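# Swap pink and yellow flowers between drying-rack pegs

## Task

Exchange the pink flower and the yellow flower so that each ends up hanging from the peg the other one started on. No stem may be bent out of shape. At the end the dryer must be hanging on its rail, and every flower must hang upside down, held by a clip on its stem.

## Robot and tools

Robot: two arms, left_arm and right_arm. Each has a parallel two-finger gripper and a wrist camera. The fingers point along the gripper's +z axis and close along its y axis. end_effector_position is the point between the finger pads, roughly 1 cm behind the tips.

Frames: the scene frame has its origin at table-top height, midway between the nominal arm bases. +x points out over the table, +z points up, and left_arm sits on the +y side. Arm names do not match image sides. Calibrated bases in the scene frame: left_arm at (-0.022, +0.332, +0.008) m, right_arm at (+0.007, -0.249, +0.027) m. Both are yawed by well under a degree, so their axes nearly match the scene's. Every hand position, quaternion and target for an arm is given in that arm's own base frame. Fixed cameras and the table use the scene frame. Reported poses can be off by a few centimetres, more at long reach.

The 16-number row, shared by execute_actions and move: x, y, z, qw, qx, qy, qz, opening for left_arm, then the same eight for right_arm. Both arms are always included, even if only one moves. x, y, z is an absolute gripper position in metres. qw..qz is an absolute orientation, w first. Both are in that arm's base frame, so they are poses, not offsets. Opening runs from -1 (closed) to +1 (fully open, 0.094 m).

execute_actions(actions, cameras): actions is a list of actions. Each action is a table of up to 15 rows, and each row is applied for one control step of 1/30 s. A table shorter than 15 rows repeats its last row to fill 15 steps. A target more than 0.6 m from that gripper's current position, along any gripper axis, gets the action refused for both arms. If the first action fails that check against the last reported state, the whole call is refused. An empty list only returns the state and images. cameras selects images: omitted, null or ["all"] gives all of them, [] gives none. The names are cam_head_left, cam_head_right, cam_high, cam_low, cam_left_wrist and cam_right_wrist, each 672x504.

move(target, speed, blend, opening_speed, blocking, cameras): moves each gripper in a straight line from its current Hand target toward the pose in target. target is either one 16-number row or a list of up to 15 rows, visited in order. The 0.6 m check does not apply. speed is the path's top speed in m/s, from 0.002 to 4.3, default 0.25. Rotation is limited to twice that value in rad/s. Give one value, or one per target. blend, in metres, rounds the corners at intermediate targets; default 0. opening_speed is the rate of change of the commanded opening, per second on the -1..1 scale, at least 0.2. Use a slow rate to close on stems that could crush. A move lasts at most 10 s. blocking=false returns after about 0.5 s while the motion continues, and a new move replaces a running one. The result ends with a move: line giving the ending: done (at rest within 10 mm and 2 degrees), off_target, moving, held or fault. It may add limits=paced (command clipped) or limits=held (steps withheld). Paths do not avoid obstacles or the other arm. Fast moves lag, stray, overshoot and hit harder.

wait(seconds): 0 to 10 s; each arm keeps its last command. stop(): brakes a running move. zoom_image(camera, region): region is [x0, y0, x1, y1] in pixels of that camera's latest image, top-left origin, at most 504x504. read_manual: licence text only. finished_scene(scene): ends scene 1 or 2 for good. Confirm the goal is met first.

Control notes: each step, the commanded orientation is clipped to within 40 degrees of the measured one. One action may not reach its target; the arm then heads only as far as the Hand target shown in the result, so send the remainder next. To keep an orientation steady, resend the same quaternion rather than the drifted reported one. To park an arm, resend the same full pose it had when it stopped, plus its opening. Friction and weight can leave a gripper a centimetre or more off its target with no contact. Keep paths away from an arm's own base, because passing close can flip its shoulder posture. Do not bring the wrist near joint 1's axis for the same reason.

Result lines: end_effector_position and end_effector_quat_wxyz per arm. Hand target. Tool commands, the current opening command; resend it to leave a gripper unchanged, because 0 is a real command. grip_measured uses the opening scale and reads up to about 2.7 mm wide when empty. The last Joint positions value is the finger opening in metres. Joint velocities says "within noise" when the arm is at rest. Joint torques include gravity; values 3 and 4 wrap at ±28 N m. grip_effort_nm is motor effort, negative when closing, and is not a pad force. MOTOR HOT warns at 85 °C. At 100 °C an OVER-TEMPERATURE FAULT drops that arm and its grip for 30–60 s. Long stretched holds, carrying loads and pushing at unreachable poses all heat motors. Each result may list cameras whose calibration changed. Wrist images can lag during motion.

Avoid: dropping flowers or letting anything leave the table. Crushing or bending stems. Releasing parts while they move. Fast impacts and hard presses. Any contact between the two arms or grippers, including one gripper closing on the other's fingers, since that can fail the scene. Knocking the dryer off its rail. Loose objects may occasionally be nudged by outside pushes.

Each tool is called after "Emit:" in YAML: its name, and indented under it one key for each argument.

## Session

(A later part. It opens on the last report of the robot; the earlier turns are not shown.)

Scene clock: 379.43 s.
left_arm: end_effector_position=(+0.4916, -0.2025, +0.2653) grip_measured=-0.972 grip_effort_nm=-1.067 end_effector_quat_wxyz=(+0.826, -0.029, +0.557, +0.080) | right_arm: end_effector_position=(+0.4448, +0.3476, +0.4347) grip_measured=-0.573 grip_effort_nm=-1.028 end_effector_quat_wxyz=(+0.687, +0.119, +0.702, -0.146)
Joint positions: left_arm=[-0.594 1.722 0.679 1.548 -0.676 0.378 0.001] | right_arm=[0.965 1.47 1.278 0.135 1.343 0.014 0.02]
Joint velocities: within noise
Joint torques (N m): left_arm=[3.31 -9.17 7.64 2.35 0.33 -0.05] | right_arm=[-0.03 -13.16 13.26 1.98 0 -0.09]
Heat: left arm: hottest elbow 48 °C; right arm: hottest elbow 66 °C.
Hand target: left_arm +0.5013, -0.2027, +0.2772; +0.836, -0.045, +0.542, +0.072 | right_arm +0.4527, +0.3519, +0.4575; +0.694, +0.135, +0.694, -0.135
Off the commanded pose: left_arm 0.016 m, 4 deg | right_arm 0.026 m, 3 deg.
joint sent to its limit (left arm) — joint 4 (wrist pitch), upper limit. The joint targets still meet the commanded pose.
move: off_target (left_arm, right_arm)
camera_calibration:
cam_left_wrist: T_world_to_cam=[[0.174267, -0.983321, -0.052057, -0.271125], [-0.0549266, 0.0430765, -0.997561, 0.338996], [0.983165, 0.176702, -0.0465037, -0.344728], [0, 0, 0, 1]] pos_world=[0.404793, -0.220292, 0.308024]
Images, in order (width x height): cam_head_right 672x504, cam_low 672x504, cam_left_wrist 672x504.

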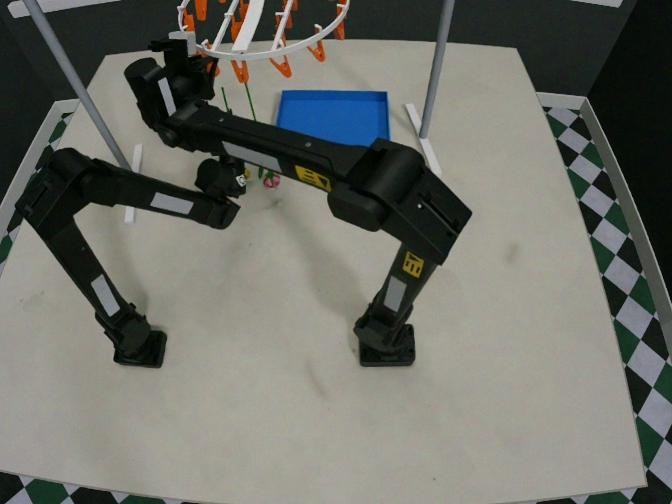

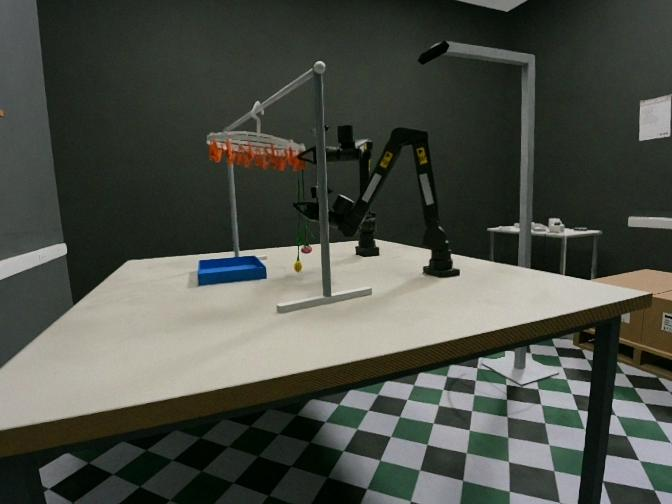

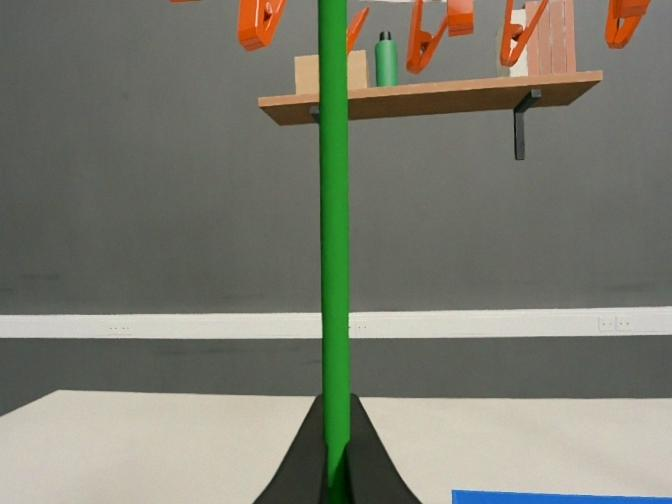

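Emit:
move:
  target: [0.500,-0.202,0.299,0.8402,-0.0468,0.5353,0.0735,-1,0.454,0.353,0.458,0.694,0.135,0.694,-0.135,-0.7]
  speed: 0.05
  cameras: ["cam_left_wrist","cam_low","cam_head_right"]

Emit:
zoom_image:
  camera: "cam_low"
  region: [280, 140, 320, 185]

Emit:
zoom_image:
  camera: "cam_left_wrist"
  region: [240, 0, 440, 150]

Emit:
zoom_image:
  camera: "cam_head_right"
  region: [200, 60, 280, 120]

Scene clock: 387.67 s.
left_arm: end_effector_position=(+0.4913, -0.2025, +0.2753) grip_measured=-0.972 grip_effort_nm=-1.067 end_effector_quat_wxyz=(+0.830, -0.033, +0.552, +0.077) | right_arm: end_effector_position=(+0.4448, +0.3476, +0.4347) grip_measured=-0.573 grip_effort_nm=-1.028 end_effector_quat_wxyz=(+0.687, +0.119, +0.702, -0.146)
Joint positions: left_arm=[-0.594 1.703 0.685 1.539 -0.676 0.377 0.001] | right_arm=[0.965 1.47 1.278 0.135 1.343 0.014 0.02]
Joint velocities: within noise
Joint torques (N m): left_arm=[3.31 -11.63 7.73 1.2 0.33 0.1] | right_arm=[0.09 -12.92 13.27 1.96 -0.01 -0.09]
Heat: left arm: hottest elbow 49 °C; right arm: hottest elbow 66 °C.
Hand target: left_arm +0.4988, -0.2015, +0.2990; +0.840, -0.047, +0.535, +0.073 | right_arm +0.4527, +0.3519, +0.4575; +0.694, +0.135, +0.694, -0.135
Off the commanded pose: left_arm 0.025 m, 3 deg | right_arm 0.026 m, 3 deg.
move: off_target (left_arm, right_arm)
camera_calibration:
cam_left_wrist: T_world_to_cam=[[0.174002, -0.983912, -0.0404951, -0.273602], [-0.0413275, 0.0337899, -0.998574, 0.340777], [0.983878, 0.175427, -0.0347831, -0.347819], [0, 0, 0, 1]] pos_world=[0.403902, -0.219698, 0.317113]
Images, in order (width x height): cam_head_right 672x504, cam_low 672x504, cam_left_wrist 672x504.

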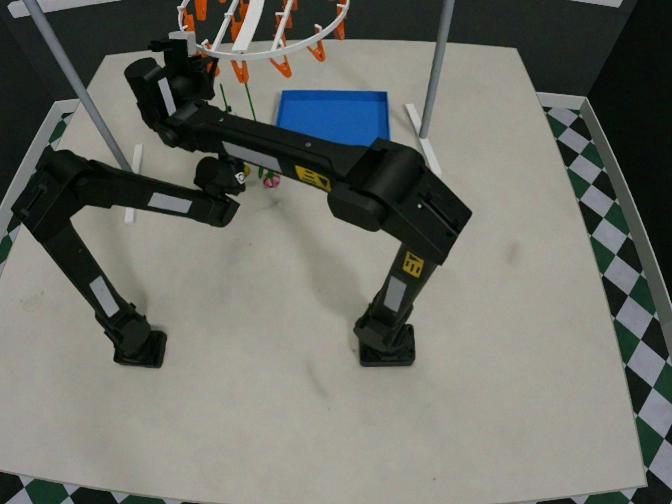

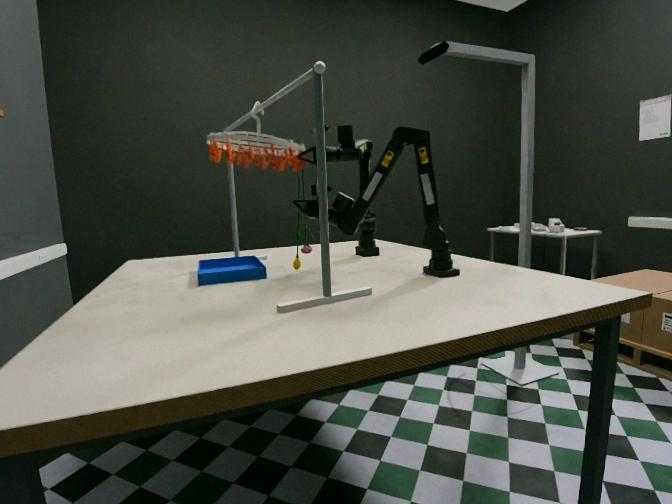

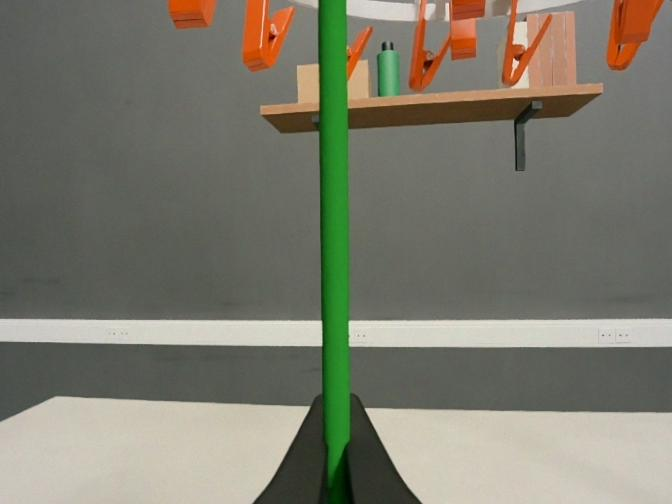

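Scaled by 11.200 from the camera's 672x504 image, which has a finer 960x720 frame.

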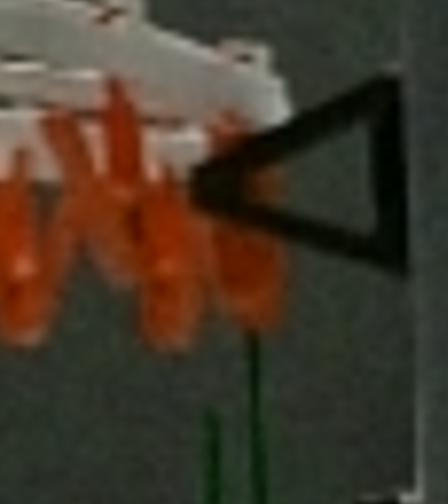

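Scaled by 2.520 from the camera's 672x504 image, which has a finer 960x720 frame.

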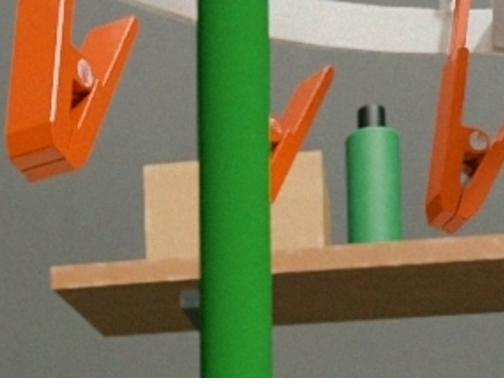

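Scaled by 6.300 from the camera's 672x504 image, which has a finer 960x720 frame.

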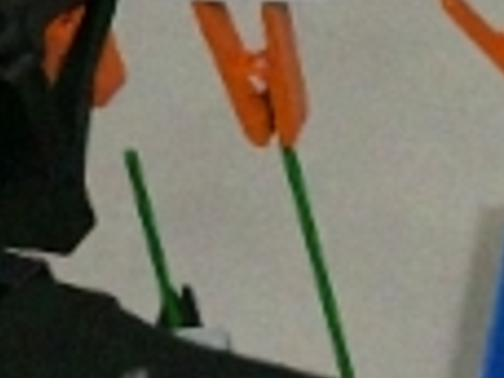

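Emit:
move:
  target: [0.500,-0.202,0.312,0.8402,-0.0468,0.5353,0.0735,-1,0.454,0.353,0.458,0.694,0.135,0.694,-0.135,-0.7]
  speed: 0.05
  cameras: ["cam_left_wrist","cam_low","cam_high","cam_right_wrist"]

Emit:
zoom_image:
  camera: "cam_low"
  region: [280, 140, 320, 185]

Emit:
zoom_image:
  camera: "cam_left_wrist"
  region: [240, 0, 440, 150]

Emit:
zoom_image:
  camera: "cam_high"
  region: [240, 90, 360, 180]

Scene clock: 396.07 s.
left_arm: end_effector_position=(+0.4916, -0.2026, +0.2865) grip_measured=-0.972 grip_effort_nm=-1.072 end_effector_quat_wxyz=(+0.829, -0.032, +0.553, +0.077) | right_arm: end_effector_position=(+0.4448, +0.3476, +0.4347) grip_measured=-0.573 grip_effort_nm=-1.038 end_effector_quat_wxyz=(+0.687, +0.119, +0.702, -0.146)
Joint positions: left_arm=[-0.594 1.67 0.69 1.498 -0.676 0.377 0.001] | right_arm=[0.965 1.47 1.278 0.135 1.343 0.014 0.02]
Joint velocities: within noise
Joint torques (N m): left_arm=[3.25 -11.46 8.14 1.07 0.33 0.09] | right_arm=[-0.21 -12.98 13.24 1.99 0 -0.09]
Heat: left arm: hottest elbow 49 °C; right arm: hottest elbow 67 °C.
Hand target: left_arm +0.4988, -0.2015, +0.3120; +0.840, -0.047, +0.535, +0.074 | right_arm +0.4527, +0.3519, +0.4575; +0.694, +0.135, +0.694, -0.135
Off the commanded pose: left_arm 0.027 m, 3 deg | right_arm 0.026 m, 3 deg.
move: off_target (left_arm, right_arm)
camera_calibration:
cam_left_wrist: T_world_to_cam=[[0.173842, -0.983851, -0.0426058, -0.272736], [-0.0438453, 0.0354889, -0.998408, 0.353426], [0.983797, 0.175434, -0.0369678, -0.347014], [0, 0, 0, 1]] pos_world=[0.4043, -0.219997, 0.328415]
cam_right_wrist: T_world_to_cam=[[-0.363047, -0.930424, 0.0500736, 0.462061], [-0.414579, 0.113172, -0.902949, 0.578701], [0.834459, -0.348572, -0.426821, 0.022456], [0, 0, 0, 1]] pos_world=[0.388929, 0.372248, 0.508985]
Images, in order (width x height): cam_high 672x504, cam_low 672x504, cam_left_wrist 672x504, cam_right_wrist 672x504.

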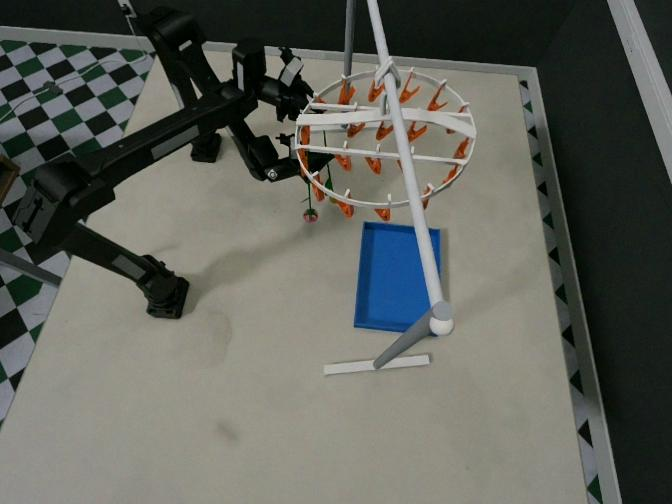

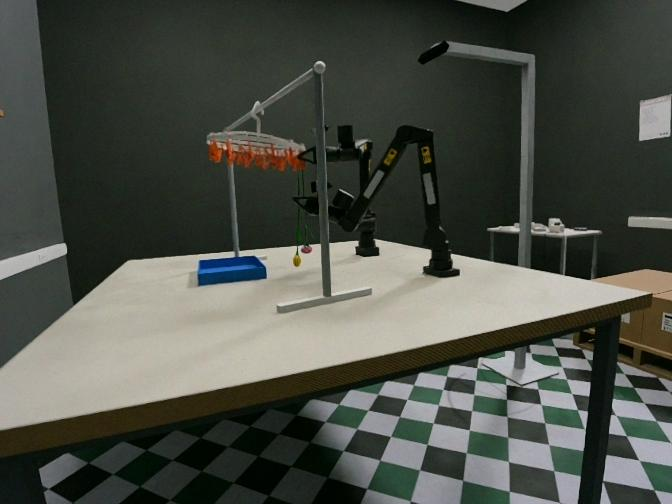

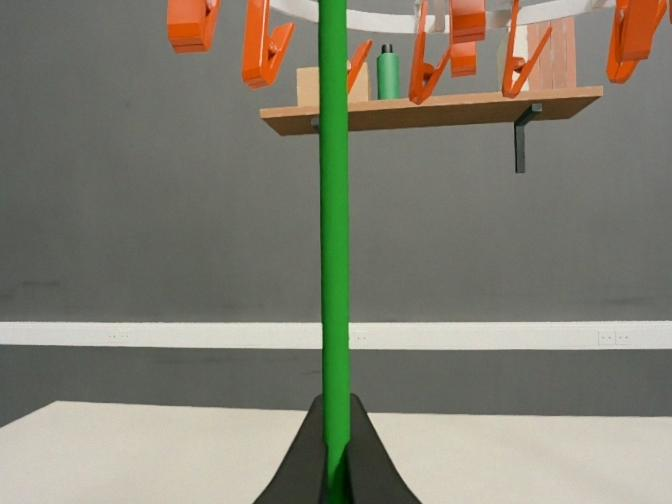

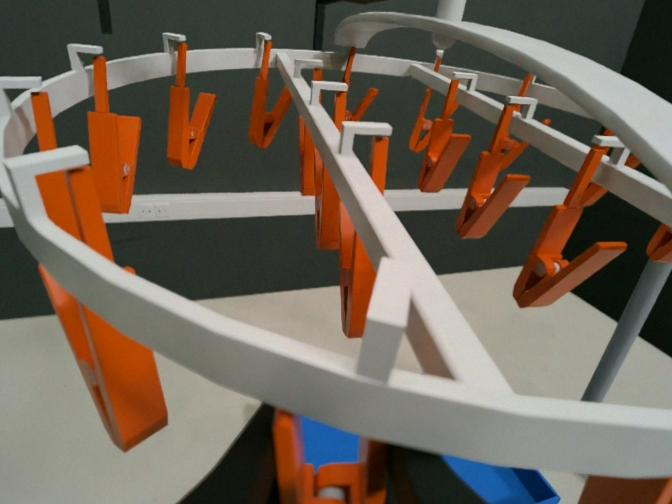

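Scaled by 11.200 from the camera's 672x504 image, which has a finer 960x720 frame.

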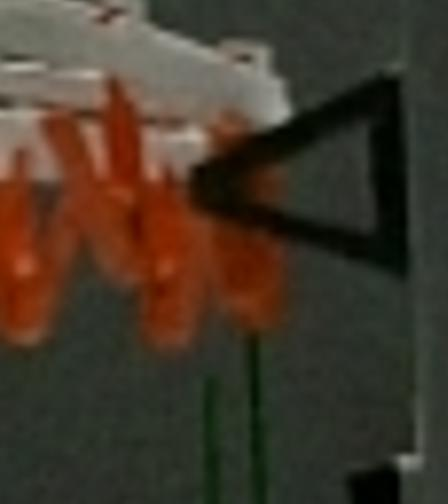

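Scaled by 2.520 from the camera's 672x504 image, which has a finer 960x720 frame.

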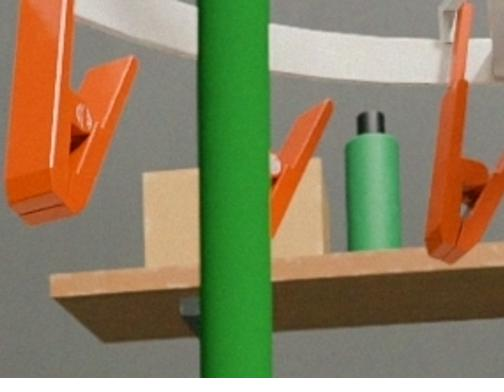

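Scaled by 4.200 from the camera's 672x504 image, which has a finer 960x720 frame.

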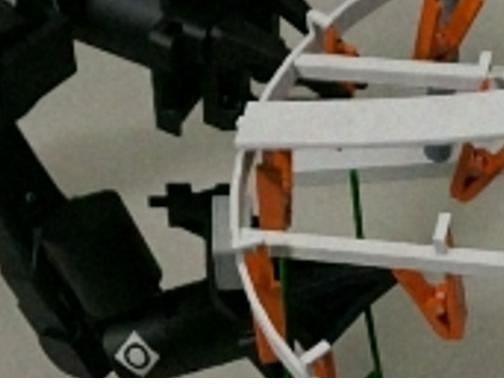

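Emit:
move:
  target: [0.500,-0.202,0.323,0.8402,-0.0468,0.5353,0.0735,-1,0.454,0.353,0.458,0.694,0.135,0.694,-0.135,-0.7]
  speed: 0.05
  cameras: ["cam_left_wrist","cam_low","cam_high"]

Emit:
zoom_image:
  camera: "cam_low"
  region: [280, 140, 320, 185]

Emit:
zoom_image:
  camera: "cam_left_wrist"
  region: [240, 0, 440, 150]

Emit:
zoom_image:
  camera: "cam_high"
  region: [290, 80, 350, 140]

Scene clock: 400.93 s.
left_arm: end_effector_position=(+0.4916, -0.2027, +0.2964) grip_measured=-0.972 grip_effort_nm=-1.062 end_effector_quat_wxyz=(+0.829, -0.032, +0.553, +0.078) | right_arm: end_effector_position=(+0.4448, +0.3476, +0.4347) grip_measured=-0.573 grip_effort_nm=-1.023 end_effector_quat_wxyz=(+0.687, +0.119, +0.702, -0.146)
Joint positions: left_arm=[-0.594 1.641 0.695 1.462 -0.676 0.377 0.001] | right_arm=[0.965 1.47 1.278 0.135 1.343 0.014 0.02]
Joint velocities: within noise
Joint torques (N m): left_arm=[3.31 -11.34 8.47 1.18 0.33 0.09] | right_arm=[0.09 -12.92 13.26 1.99 -0.01 -0.09]
Heat: left arm: hottest elbow 50 °C; right arm: hottest elbow 67 °C.
Hand target: left_arm +0.4986, -0.2014, +0.3230; +0.840, -0.047, +0.535, +0.074 | right_arm +0.4527, +0.3519, +0.4575; +0.694, +0.135, +0.694, -0.135
Off the commanded pose: left_arm 0.028 m, 3 deg | right_arm 0.026 m, 3 deg.
move: off_target (left_arm, right_arm)
camera_calibration:
cam_left_wrist: T_world_to_cam=[[0.17387, -0.983797, -0.0437218, -0.272047], [-0.0451205, 0.0363928, -0.998318, 0.364104], [0.983734, 0.175551, -0.0380618, -0.346303], [0, 0, 0, 1]] pos_world=[0.404399, -0.220096, 0.338416]
Images, in order (width x height): cam_high 672x504, cam_low 672x504, cam_left_wrist 672x504.

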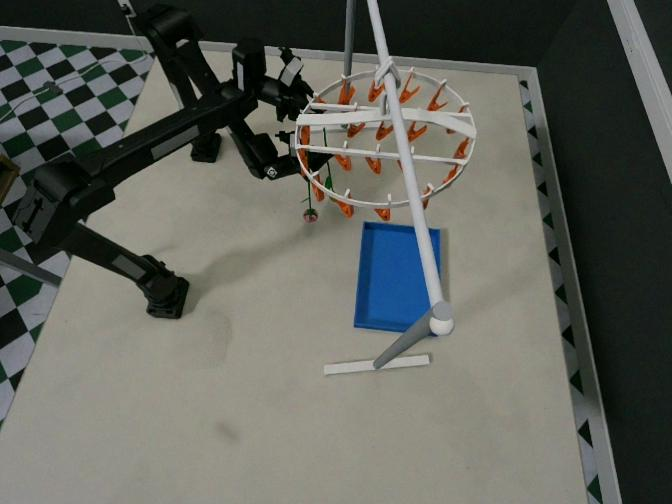

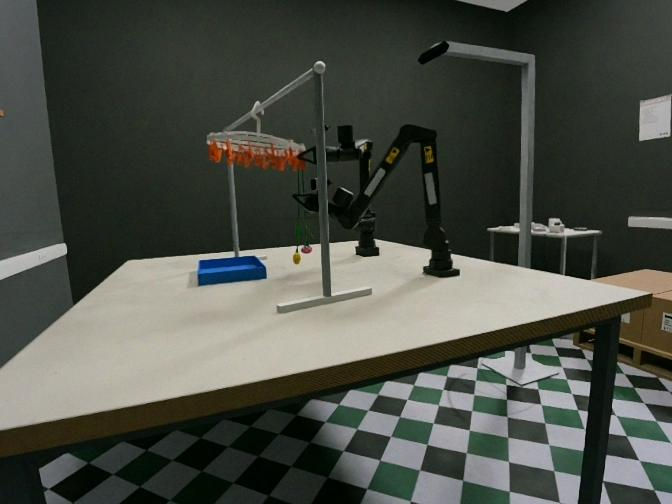

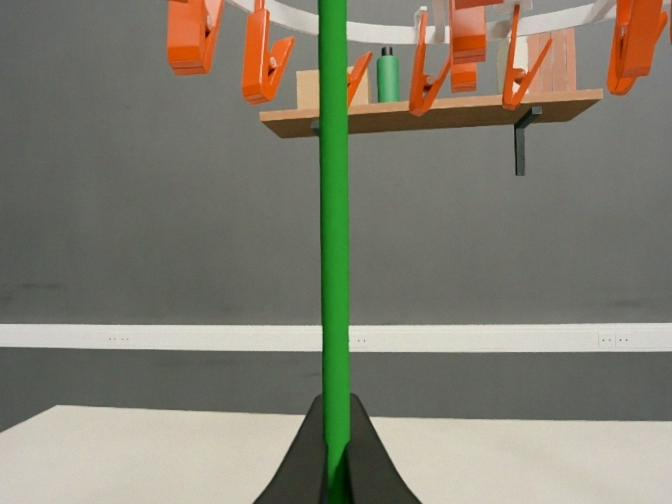

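Scaled by 11.200 from the camera's 672x504 image, which has a finer 960x720 frame.

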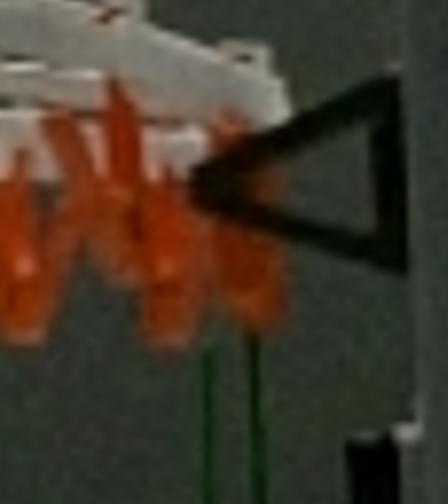

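Scaled by 2.520 from the camera's 672x504 image, which has a finer 960x720 frame.

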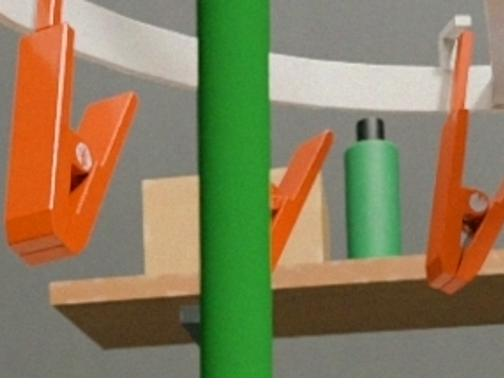

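Scaled by 8.400 from the camera's 672x504 image, which has a finer 960x720 frame.

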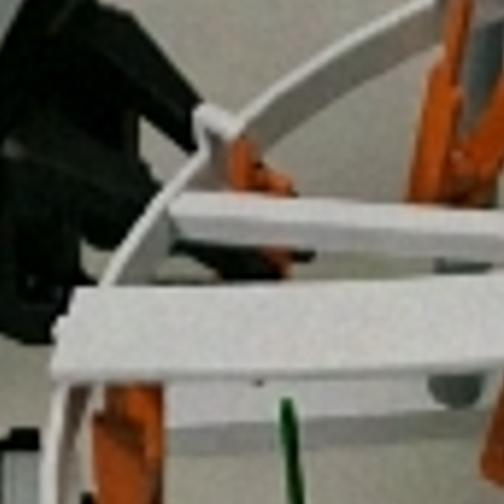

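Emit:
move:
  target: [0.500,-0.200,0.336,0.8402,-0.0468,0.5353,0.0735,-1,0.454,0.353,0.458,0.694,0.135,0.694,-0.135,-0.7]
  speed: 0.04
  cameras: ["cam_left_wrist","cam_low","cam_high"]

Emit:
zoom_image:
  camera: "cam_low"
  region: [280, 140, 320, 185]

Emit:
zoom_image:
  camera: "cam_left_wrist"
  region: [240, 0, 440, 150]

Emit:
zoom_image:
  camera: "cam_high"
  region: [290, 80, 350, 140]

Scene clock: 413.33 s.
left_arm: end_effector_position=(+0.4915, -0.2014, +0.3082) grip_measured=-0.972 grip_effort_nm=-1.067 end_effector_quat_wxyz=(+0.828, -0.031, +0.554, +0.078) | right_arm: end_effector_position=(+0.4448, +0.3476, +0.4347) grip_measured=-0.573 grip_effort_nm=-1.028 end_effector_quat_wxyz=(+0.687, +0.119, +0.702, -0.146)
Joint positions: left_arm=[-0.591 1.606 0.7 1.42 -0.672 0.377 0.001] | right_arm=[0.965 1.47 1.278 0.135 1.343 0.014 0.02]
Joint velocities: within noise
Joint torques (N m): left_arm=[3.43 -11.16 8.84 1.07 0.33 0.07] | right_arm=[-0.09 -13.04 13.24 1.98 0 -0.08]
Heat: left arm: hottest elbow 50 °C; right arm: hottest elbow 68 °C.
Hand target: left_arm +0.4986, -0.1994, +0.3359; +0.840, -0.047, +0.535, +0.074 | right_arm +0.4527, +0.3519, +0.4575; +0.694, +0.135, +0.694, -0.135
Off the commanded pose: left_arm 0.029 m, 3 deg | right_arm 0.026 m, 3 deg.
move: off_target (left_arm, right_arm)
camera_calibration:
cam_left_wrist: T_world_to_cam=[[0.1738, -0.983665, -0.0468717, -0.269281], [-0.046833, 0.0392862, -0.99813, 0.377203], [0.983667, 0.17567, -0.0392401, -0.345576], [0, 0, 0, 1]] pos_world=[0.404398, -0.218994, 0.350315]
Images, in order (width x height): cam_high 672x504, cam_low 672x504, cam_left_wrist 672x504.

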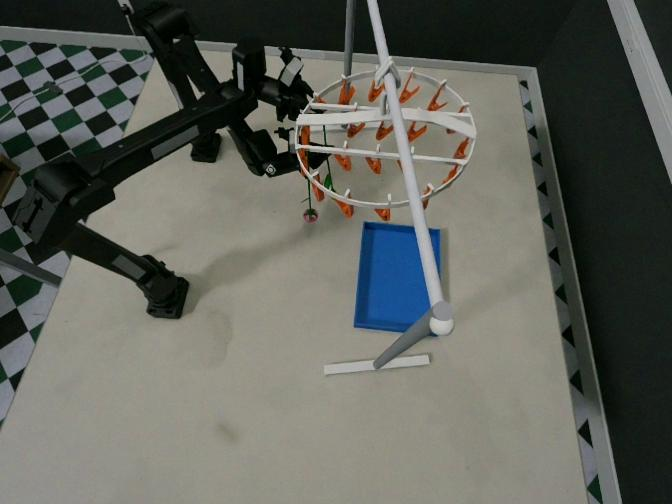

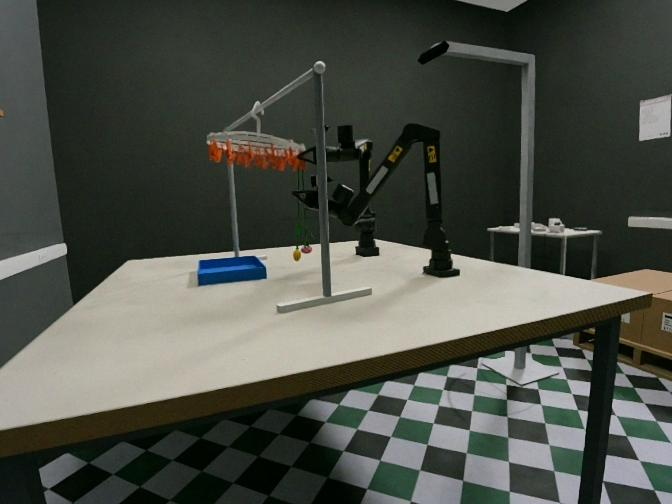

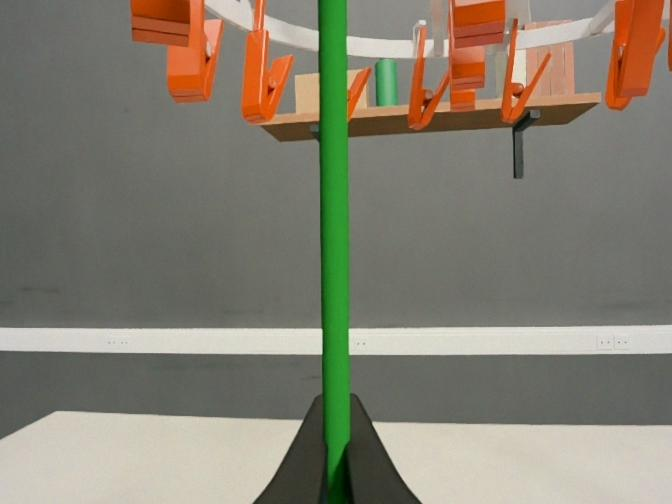

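Scaled by 11.200 from the camera's 672x504 image, which has a finer 960x720 frame.

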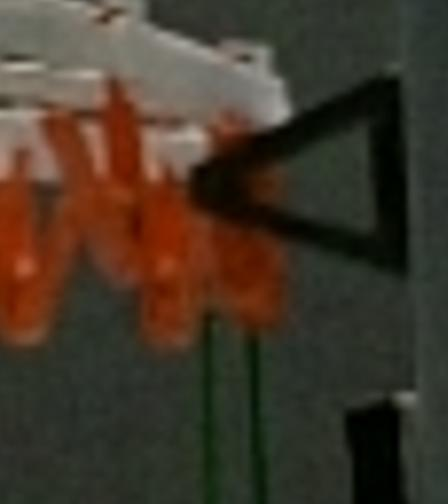

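Scaled by 2.520 from the camera's 672x504 image, which has a finer 960x720 frame.

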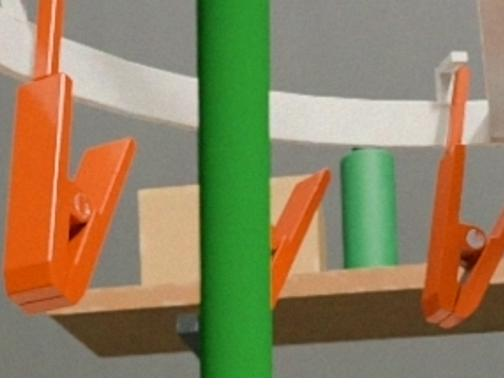

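Scaled by 8.400 from the camera's 672x504 image, which has a finer 960x720 frame.

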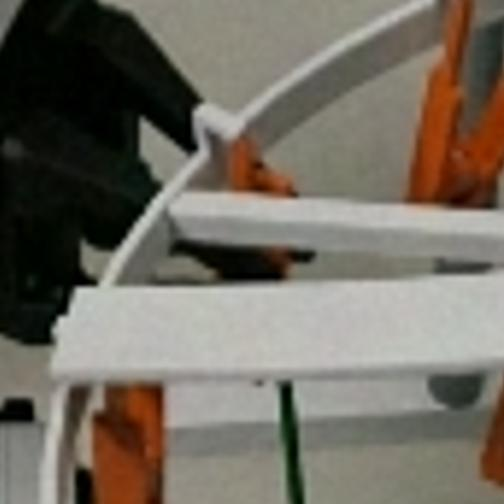

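Emit:
move:
  target:
    - [0.496,-0.200,0.320,0.8402,-0.0468,0.5353,0.0735,-1,0.454,0.353,0.458,0.694,0.135,0.694,-0.135,-0.7]
    - [0.487,-0.194,0.320,0.8402,-0.0468,0.5353,0.0735,-1,0.454,0.353,0.458,0.694,0.135,0.694,-0.135,-0.7]
    - [0.490,-0.196,0.338,0.8402,-0.0468,0.5353,0.0735,-1,0.454,0.353,0.458,0.694,0.135,0.694,-0.135,-0.7]
  speed: 0.04
  cameras: ["cam_left_wrist","cam_low","cam_high"]

Emit:
zoom_image:
  camera: "cam_low"
  region: [280, 140, 320, 185]

Emit:
zoom_image:
  camera: "cam_left_wrist"
  region: [240, 0, 440, 150]

Emit:
zoom_image:
  camera: "cam_high"
  region: [290, 80, 350, 140]

Scene clock: 427.50 s.
left_arm: end_effector_position=(+0.4874, -0.1987, +0.3215) grip_measured=-0.972 grip_effort_nm=-1.057 end_effector_quat_wxyz=(+0.834, -0.038, +0.545, +0.074) | right_arm: end_effector_position=(+0.4448, +0.3476, +0.4347) grip_measured=-0.573 grip_effort_nm=-1.028 end_effector_quat_wxyz=(+0.687, +0.119, +0.702, -0.146)
Joint positions: left_arm=[-0.591 1.58 0.7 1.421 -0.672 0.377 0.001] | right_arm=[0.965 1.47 1.278 0.135 1.343 0.014 0.02]
Joint velocities: within noise
Joint torques (N m): left_arm=[3.08 -10.81 7.25 1.24 0.18 0.1] | right_arm=[-0.03 -12.98 13.27 2 -0.02 -0.09]
Heat: left arm: hottest elbow 49 °C; right arm: hottest elbow 68 °C.
Hand target: left_arm +0.4896, -0.1959, +0.3381; +0.840, -0.047, +0.535, +0.073 | right_arm +0.4527, +0.3519, +0.4575; +0.694, +0.135, +0.694, -0.135
Off the commanded pose: left_arm 0.017 m, 2 deg | right_arm 0.026 m, 3 deg.
move: off_target (left_arm, right_arm)
camera_calibration:
cam_left_wrist: T_world_to_cam=[[0.174259, -0.984302, -0.0280054, -0.27167], [-0.0239549, 0.0241947, -0.99942, 0.376469], [0.984409, 0.174828, -0.0193628, -0.348388], [0, 0, 0, 1]] pos_world=[0.399316, -0.215605, 0.361897]
Images, in order (width x height): cam_high 672x504, cam_low 672x504, cam_left_wrist 672x504.

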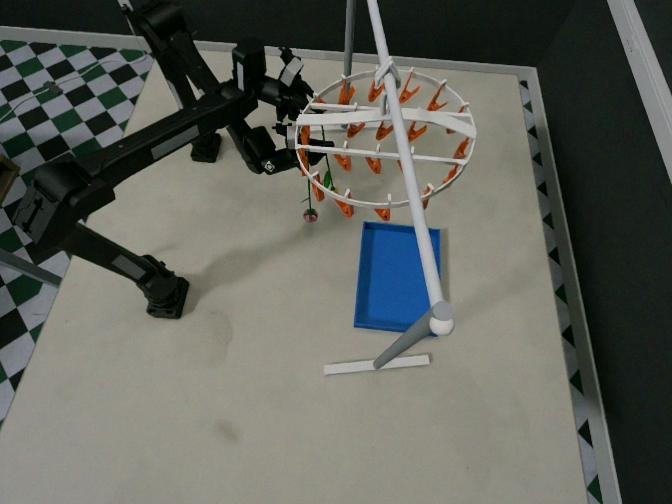

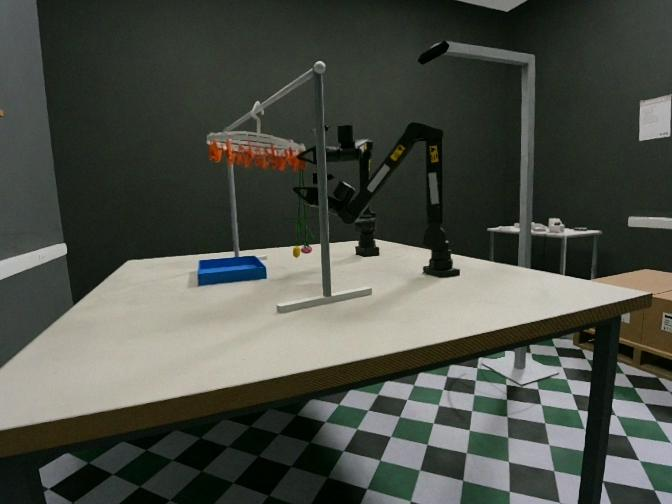

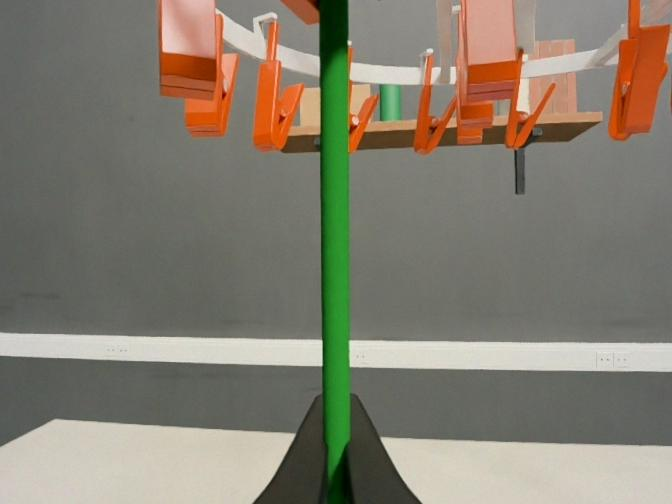

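Scaled by 11.200 from the camera's 672x504 image, which has a finer 960x720 frame.

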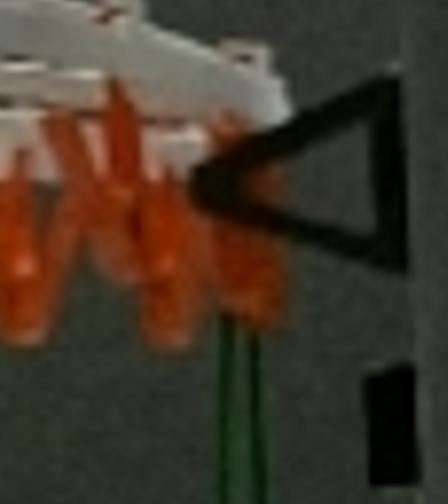

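Scaled by 2.520 from the camera's 672x504 image, which has a finer 960x720 frame.

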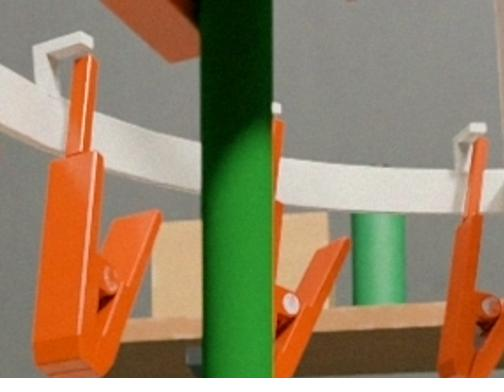

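Scaled by 8.400 from the camera's 672x504 image, which has a finer 960x720 frame.

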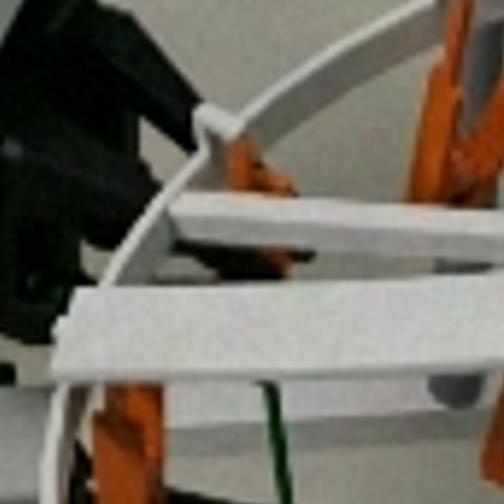

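Emit:
zoom_image:
  camera: "cam_left_wrist"
  region: [270, 0, 400, 60]

Scaled by 3.877 from the camera's 672x504 image, which has a finer 960x720 frame.

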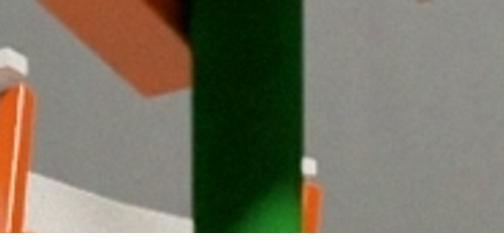

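Emit:
move:
  target:
    - [0.490,-0.196,0.310,0.8402,-0.0468,0.5353,0.0735,-1,0.454,0.353,0.458,0.694,0.135,0.694,-0.135,-0.7]
    - [0.490,-0.206,0.308,0.8402,-0.0468,0.5353,0.0735,-1,0.454,0.353,0.458,0.694,0.135,0.694,-0.135,-0.7]
    - [0.490,-0.202,0.332,0.8402,-0.0468,0.5353,0.0735,-1,0.454,0.353,0.458,0.694,0.135,0.694,-0.135,-0.7]
  speed: 0.04
  cameras: ["cam_left_wrist","cam_low"]

Emit:
zoom_image:
  camera: "cam_low"
  region: [280, 140, 320, 185]

Emit:
zoom_image:
  camera: "cam_left_wrist"
  region: [270, 0, 400, 60]

Scene clock: 436.80 s.
left_arm: end_effector_position=(+0.4888, -0.1975, +0.3137) grip_measured=-0.972 grip_effort_nm=-1.062 end_effector_quat_wxyz=(+0.833, -0.042, +0.546, +0.079) | right_arm: end_effector_position=(+0.4448, +0.3476, +0.4347) grip_measured=-0.573 grip_effort_nm=-1.033 end_effector_quat_wxyz=(+0.687, +0.119, +0.702, -0.146)
Joint positions: left_arm=[-0.591 1.602 0.7 1.445 -0.686 0.383 0.001] | right_arm=[0.965 1.47 1.278 0.135 1.343 0.014 0.02]
Joint velocities: within noise
Joint torques (N m): left_arm=[2.2 -10.99 7.43 1.25 0.31 0.13] | right_arm=[-0.15 -12.92 13.29 1.98 0 -0.09]
Heat: left arm: hottest elbow 49 °C; right arm: hottest elbow 69 °C.
Hand target: left_arm +0.4896, -0.2017, +0.3319; +0.840, -0.047, +0.535, +0.073 | right_arm +0.4527, +0.3519, +0.4575; +0.694, +0.135, +0.694, -0.135
Off the commanded pose: left_arm 0.019 m, 2 deg | right_arm 0.026 m, 3 deg.
move: off_target (left_arm, right_arm)
camera_calibration:
cam_left_wrist: T_world_to_cam=[[0.188045, -0.981779, -0.0273554, -0.277334], [-0.0281018, 0.0224626, -0.999353, 0.370389], [0.981758, 0.188692, -0.0233658, -0.344861], [0, 0, 0, 1]] pos_world=[0.40113, -0.215529, 0.354505]
Images, in order (width x height): cam_low 672x504, cam_left_wrist 672x504.

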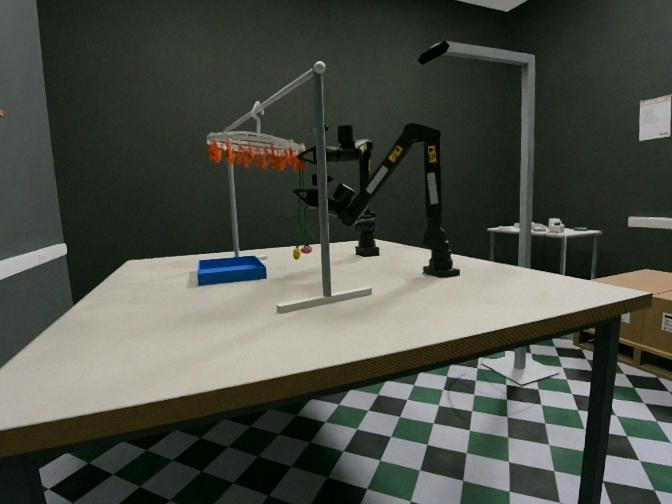

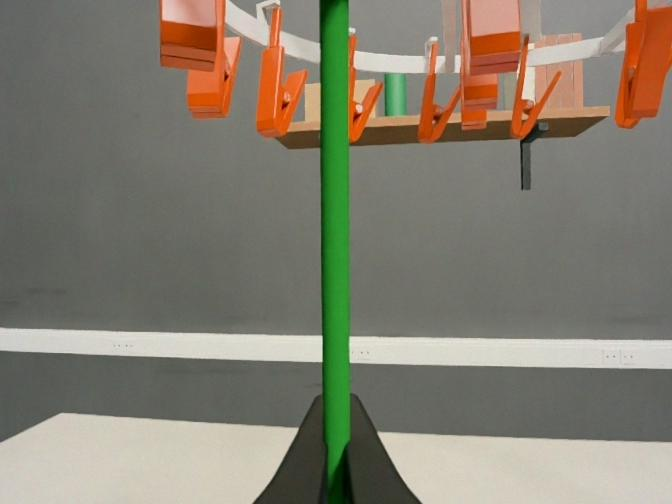

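Scaled by 11.200 from the camera's 672x504 image, which has a finer 960x720 frame.

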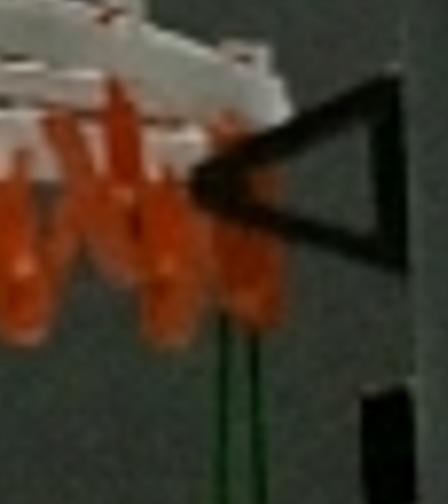

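Scaled by 3.877 from the camera's 672x504 image, which has a finer 960x720 frame.

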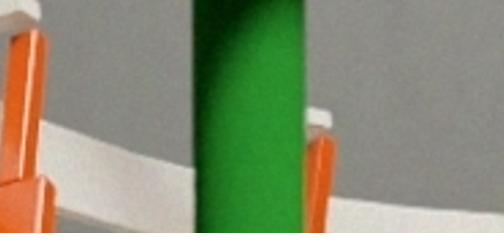

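Emit:
move:
  target:
    - [0.489,-0.213,0.332,0.8402,-0.0468,0.5353,0.0735,-1,0.454,0.353,0.458,0.694,0.135,0.694,-0.135,-0.7]
    - [0.489,-0.208,0.342,0.8402,-0.0468,0.5353,0.0735,-1,0.454,0.353,0.458,0.694,0.135,0.694,-0.135,-0.7]
  speed: 0.04
  cameras: ["cam_left_wrist","cam_low"]

Emit:
zoom_image:
  camera: "cam_left_wrist"
  region: [270, 0, 400, 60]

Scene clock: 440.20 s.
left_arm: end_effector_position=(+0.4856, -0.2019, +0.3172) grip_measured=-0.972 grip_effort_nm=-1.067 end_effector_quat_wxyz=(+0.830, -0.038, +0.551, +0.082) | right_arm: end_effector_position=(+0.4448, +0.3476, +0.4347) grip_measured=-0.573 grip_effort_nm=-1.028 end_effector_quat_wxyz=(+0.687, +0.119, +0.702, -0.146)
Joint positions: left_arm=[-0.605 1.585 0.7 1.419 -0.698 0.392 0.001] | right_arm=[0.965 1.47 1.278 0.135 1.343 0.014 0.02]
Joint velocities: within noise
Joint torques (N m): left_arm=[2.14 -10.93 8.51 1.25 0.32 0.13] | right_arm=[0.03 -12.98 13.27 1.96 -0.01 -0.08]
Heat: left arm: hottest elbow 49 °C; right arm: hottest elbow 69 °C.
Hand target: left_arm +0.4880, -0.2073, +0.3420; +0.840, -0.047, +0.535, +0.074 | right_arm +0.4527, +0.3519, +0.4575; +0.694, +0.135, +0.694, -0.135
Off the commanded pose: left_arm 0.026 m, 3 deg | right_arm 0.026 m, 3 deg.
move: off_target (left_arm, right_arm)
camera_calibration:
cam_left_wrist: T_world_to_cam=[[0.187709, -0.981512, -0.0374147, -0.277592], [-0.0398529, 0.0304499, -0.998741, 0.380945], [0.981416, 0.188964, -0.0334004, -0.337301], [0, 0, 0, 1]] pos_world=[0.398321, -0.220322, 0.358813]
Images, in order (width x height): cam_low 672x504, cam_left_wrist 672x504.

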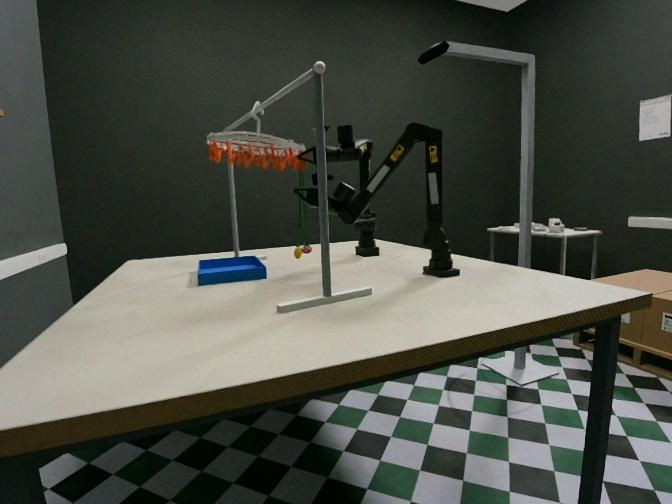

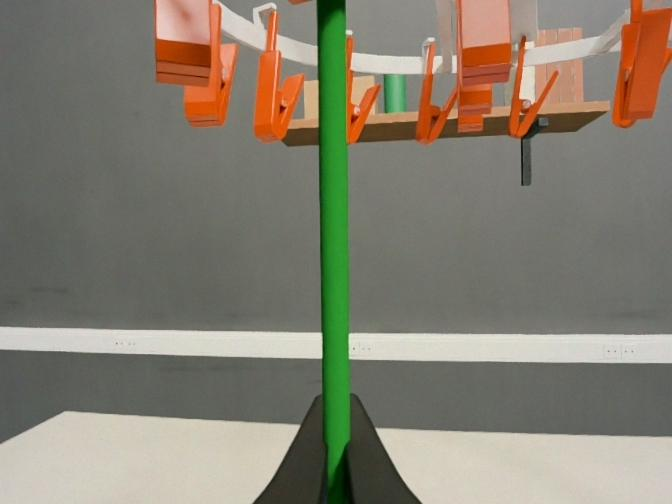

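Scaled by 3.877 from the camera's 672x504 image, which has a finer 960x720 frame.

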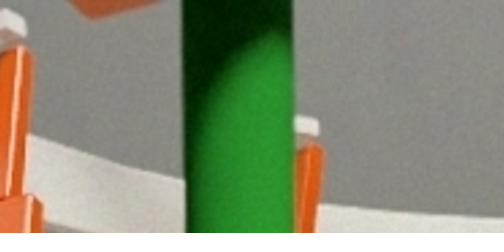

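Emit:
move:
  target: [0.491,-0.209,0.356,0.8402,-0.0468,0.5353,0.0735,-1,0.454,0.353,0.458,0.694,0.135,0.694,-0.135,-0.7]
  speed: 0.04
  cameras: ["cam_left_wrist","cam_low"]

Emit:
zoom_image:
  camera: "cam_left_wrist"
  region: [270, 0, 400, 60]

Emit:
zoom_image:
  camera: "cam_low"
  region: [280, 140, 320, 185]

Scene clock: 444.20 s.
left_arm: end_effector_position=(+0.4863, -0.2024, +0.3270) grip_measured=-0.972 grip_effort_nm=-1.062 end_effector_quat_wxyz=(+0.828, -0.036, +0.554, +0.083) | right_arm: end_effector_position=(+0.4448, +0.3476, +0.4347) grip_measured=-0.573 grip_effort_nm=-1.033 end_effector_quat_wxyz=(+0.687, +0.119, +0.702, -0.146)
Joint positions: left_arm=[-0.605 1.556 0.708 1.372 -0.698 0.392 0.001] | right_arm=[0.965 1.47 1.278 0.135 1.343 0.014 0.02]
Joint velocities: within noise
Joint torques (N m): left_arm=[2.2 -10.75 9.35 1.24 0.35 0.13] | right_arm=[-0.03 -13.04 13.3 2.02 -0.01 -0.09]
Heat: left arm: hottest elbow 49 °C; right arm: hottest elbow 69 °C.
Hand target: left_arm +0.4896, -0.2081, +0.3559; +0.840, -0.047, +0.535, +0.074 | right_arm +0.4527, +0.3519, +0.4575; +0.694, +0.135, +0.694, -0.135
Off the commanded pose: left_arm 0.030 m, 3 deg | right_arm 0.026 m, 3 deg.
move: off_target (left_arm, right_arm)
camera_calibration:
cam_left_wrist: T_world_to_cam=[[0.187405, -0.981322, -0.0434261, -0.275709], [-0.0467404, 0.0352506, -0.998285, 0.395045], [0.98117, 0.189114, -0.0392613, -0.3356], [0, 0, 0, 1]] pos_world=[0.399415, -0.221018, 0.369218]
Images, in order (width x height): cam_low 672x504, cam_left_wrist 672x504.

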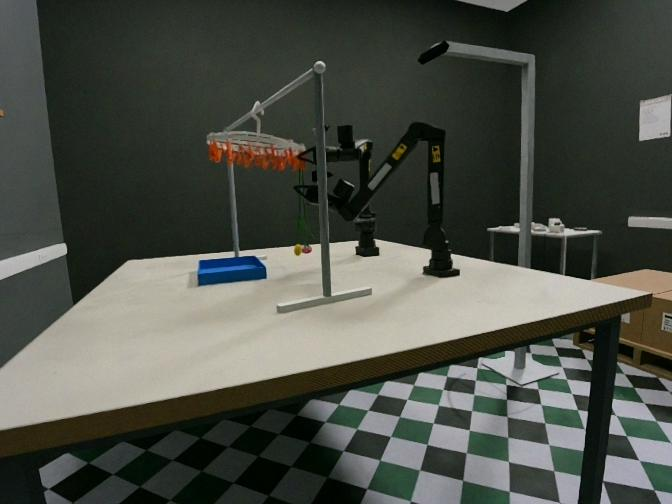

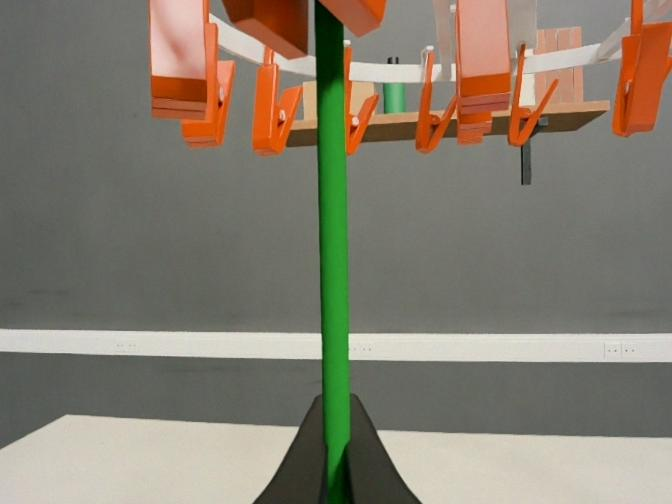

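Scaled by 3.877 from the camera's 672x504 image, which has a finer 960x720 frame.

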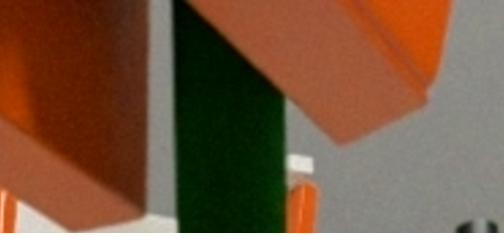

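Scaled by 11.200 from the camera's 672x504 image, which has a finer 960x720 frame.

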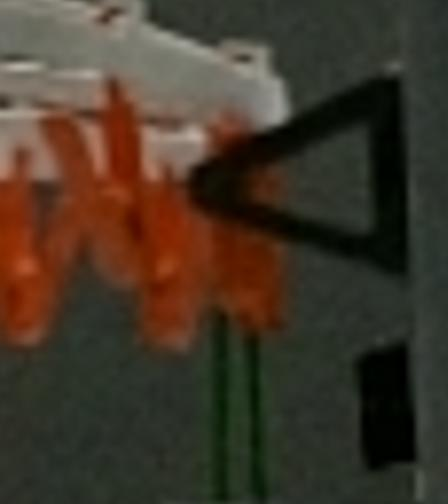

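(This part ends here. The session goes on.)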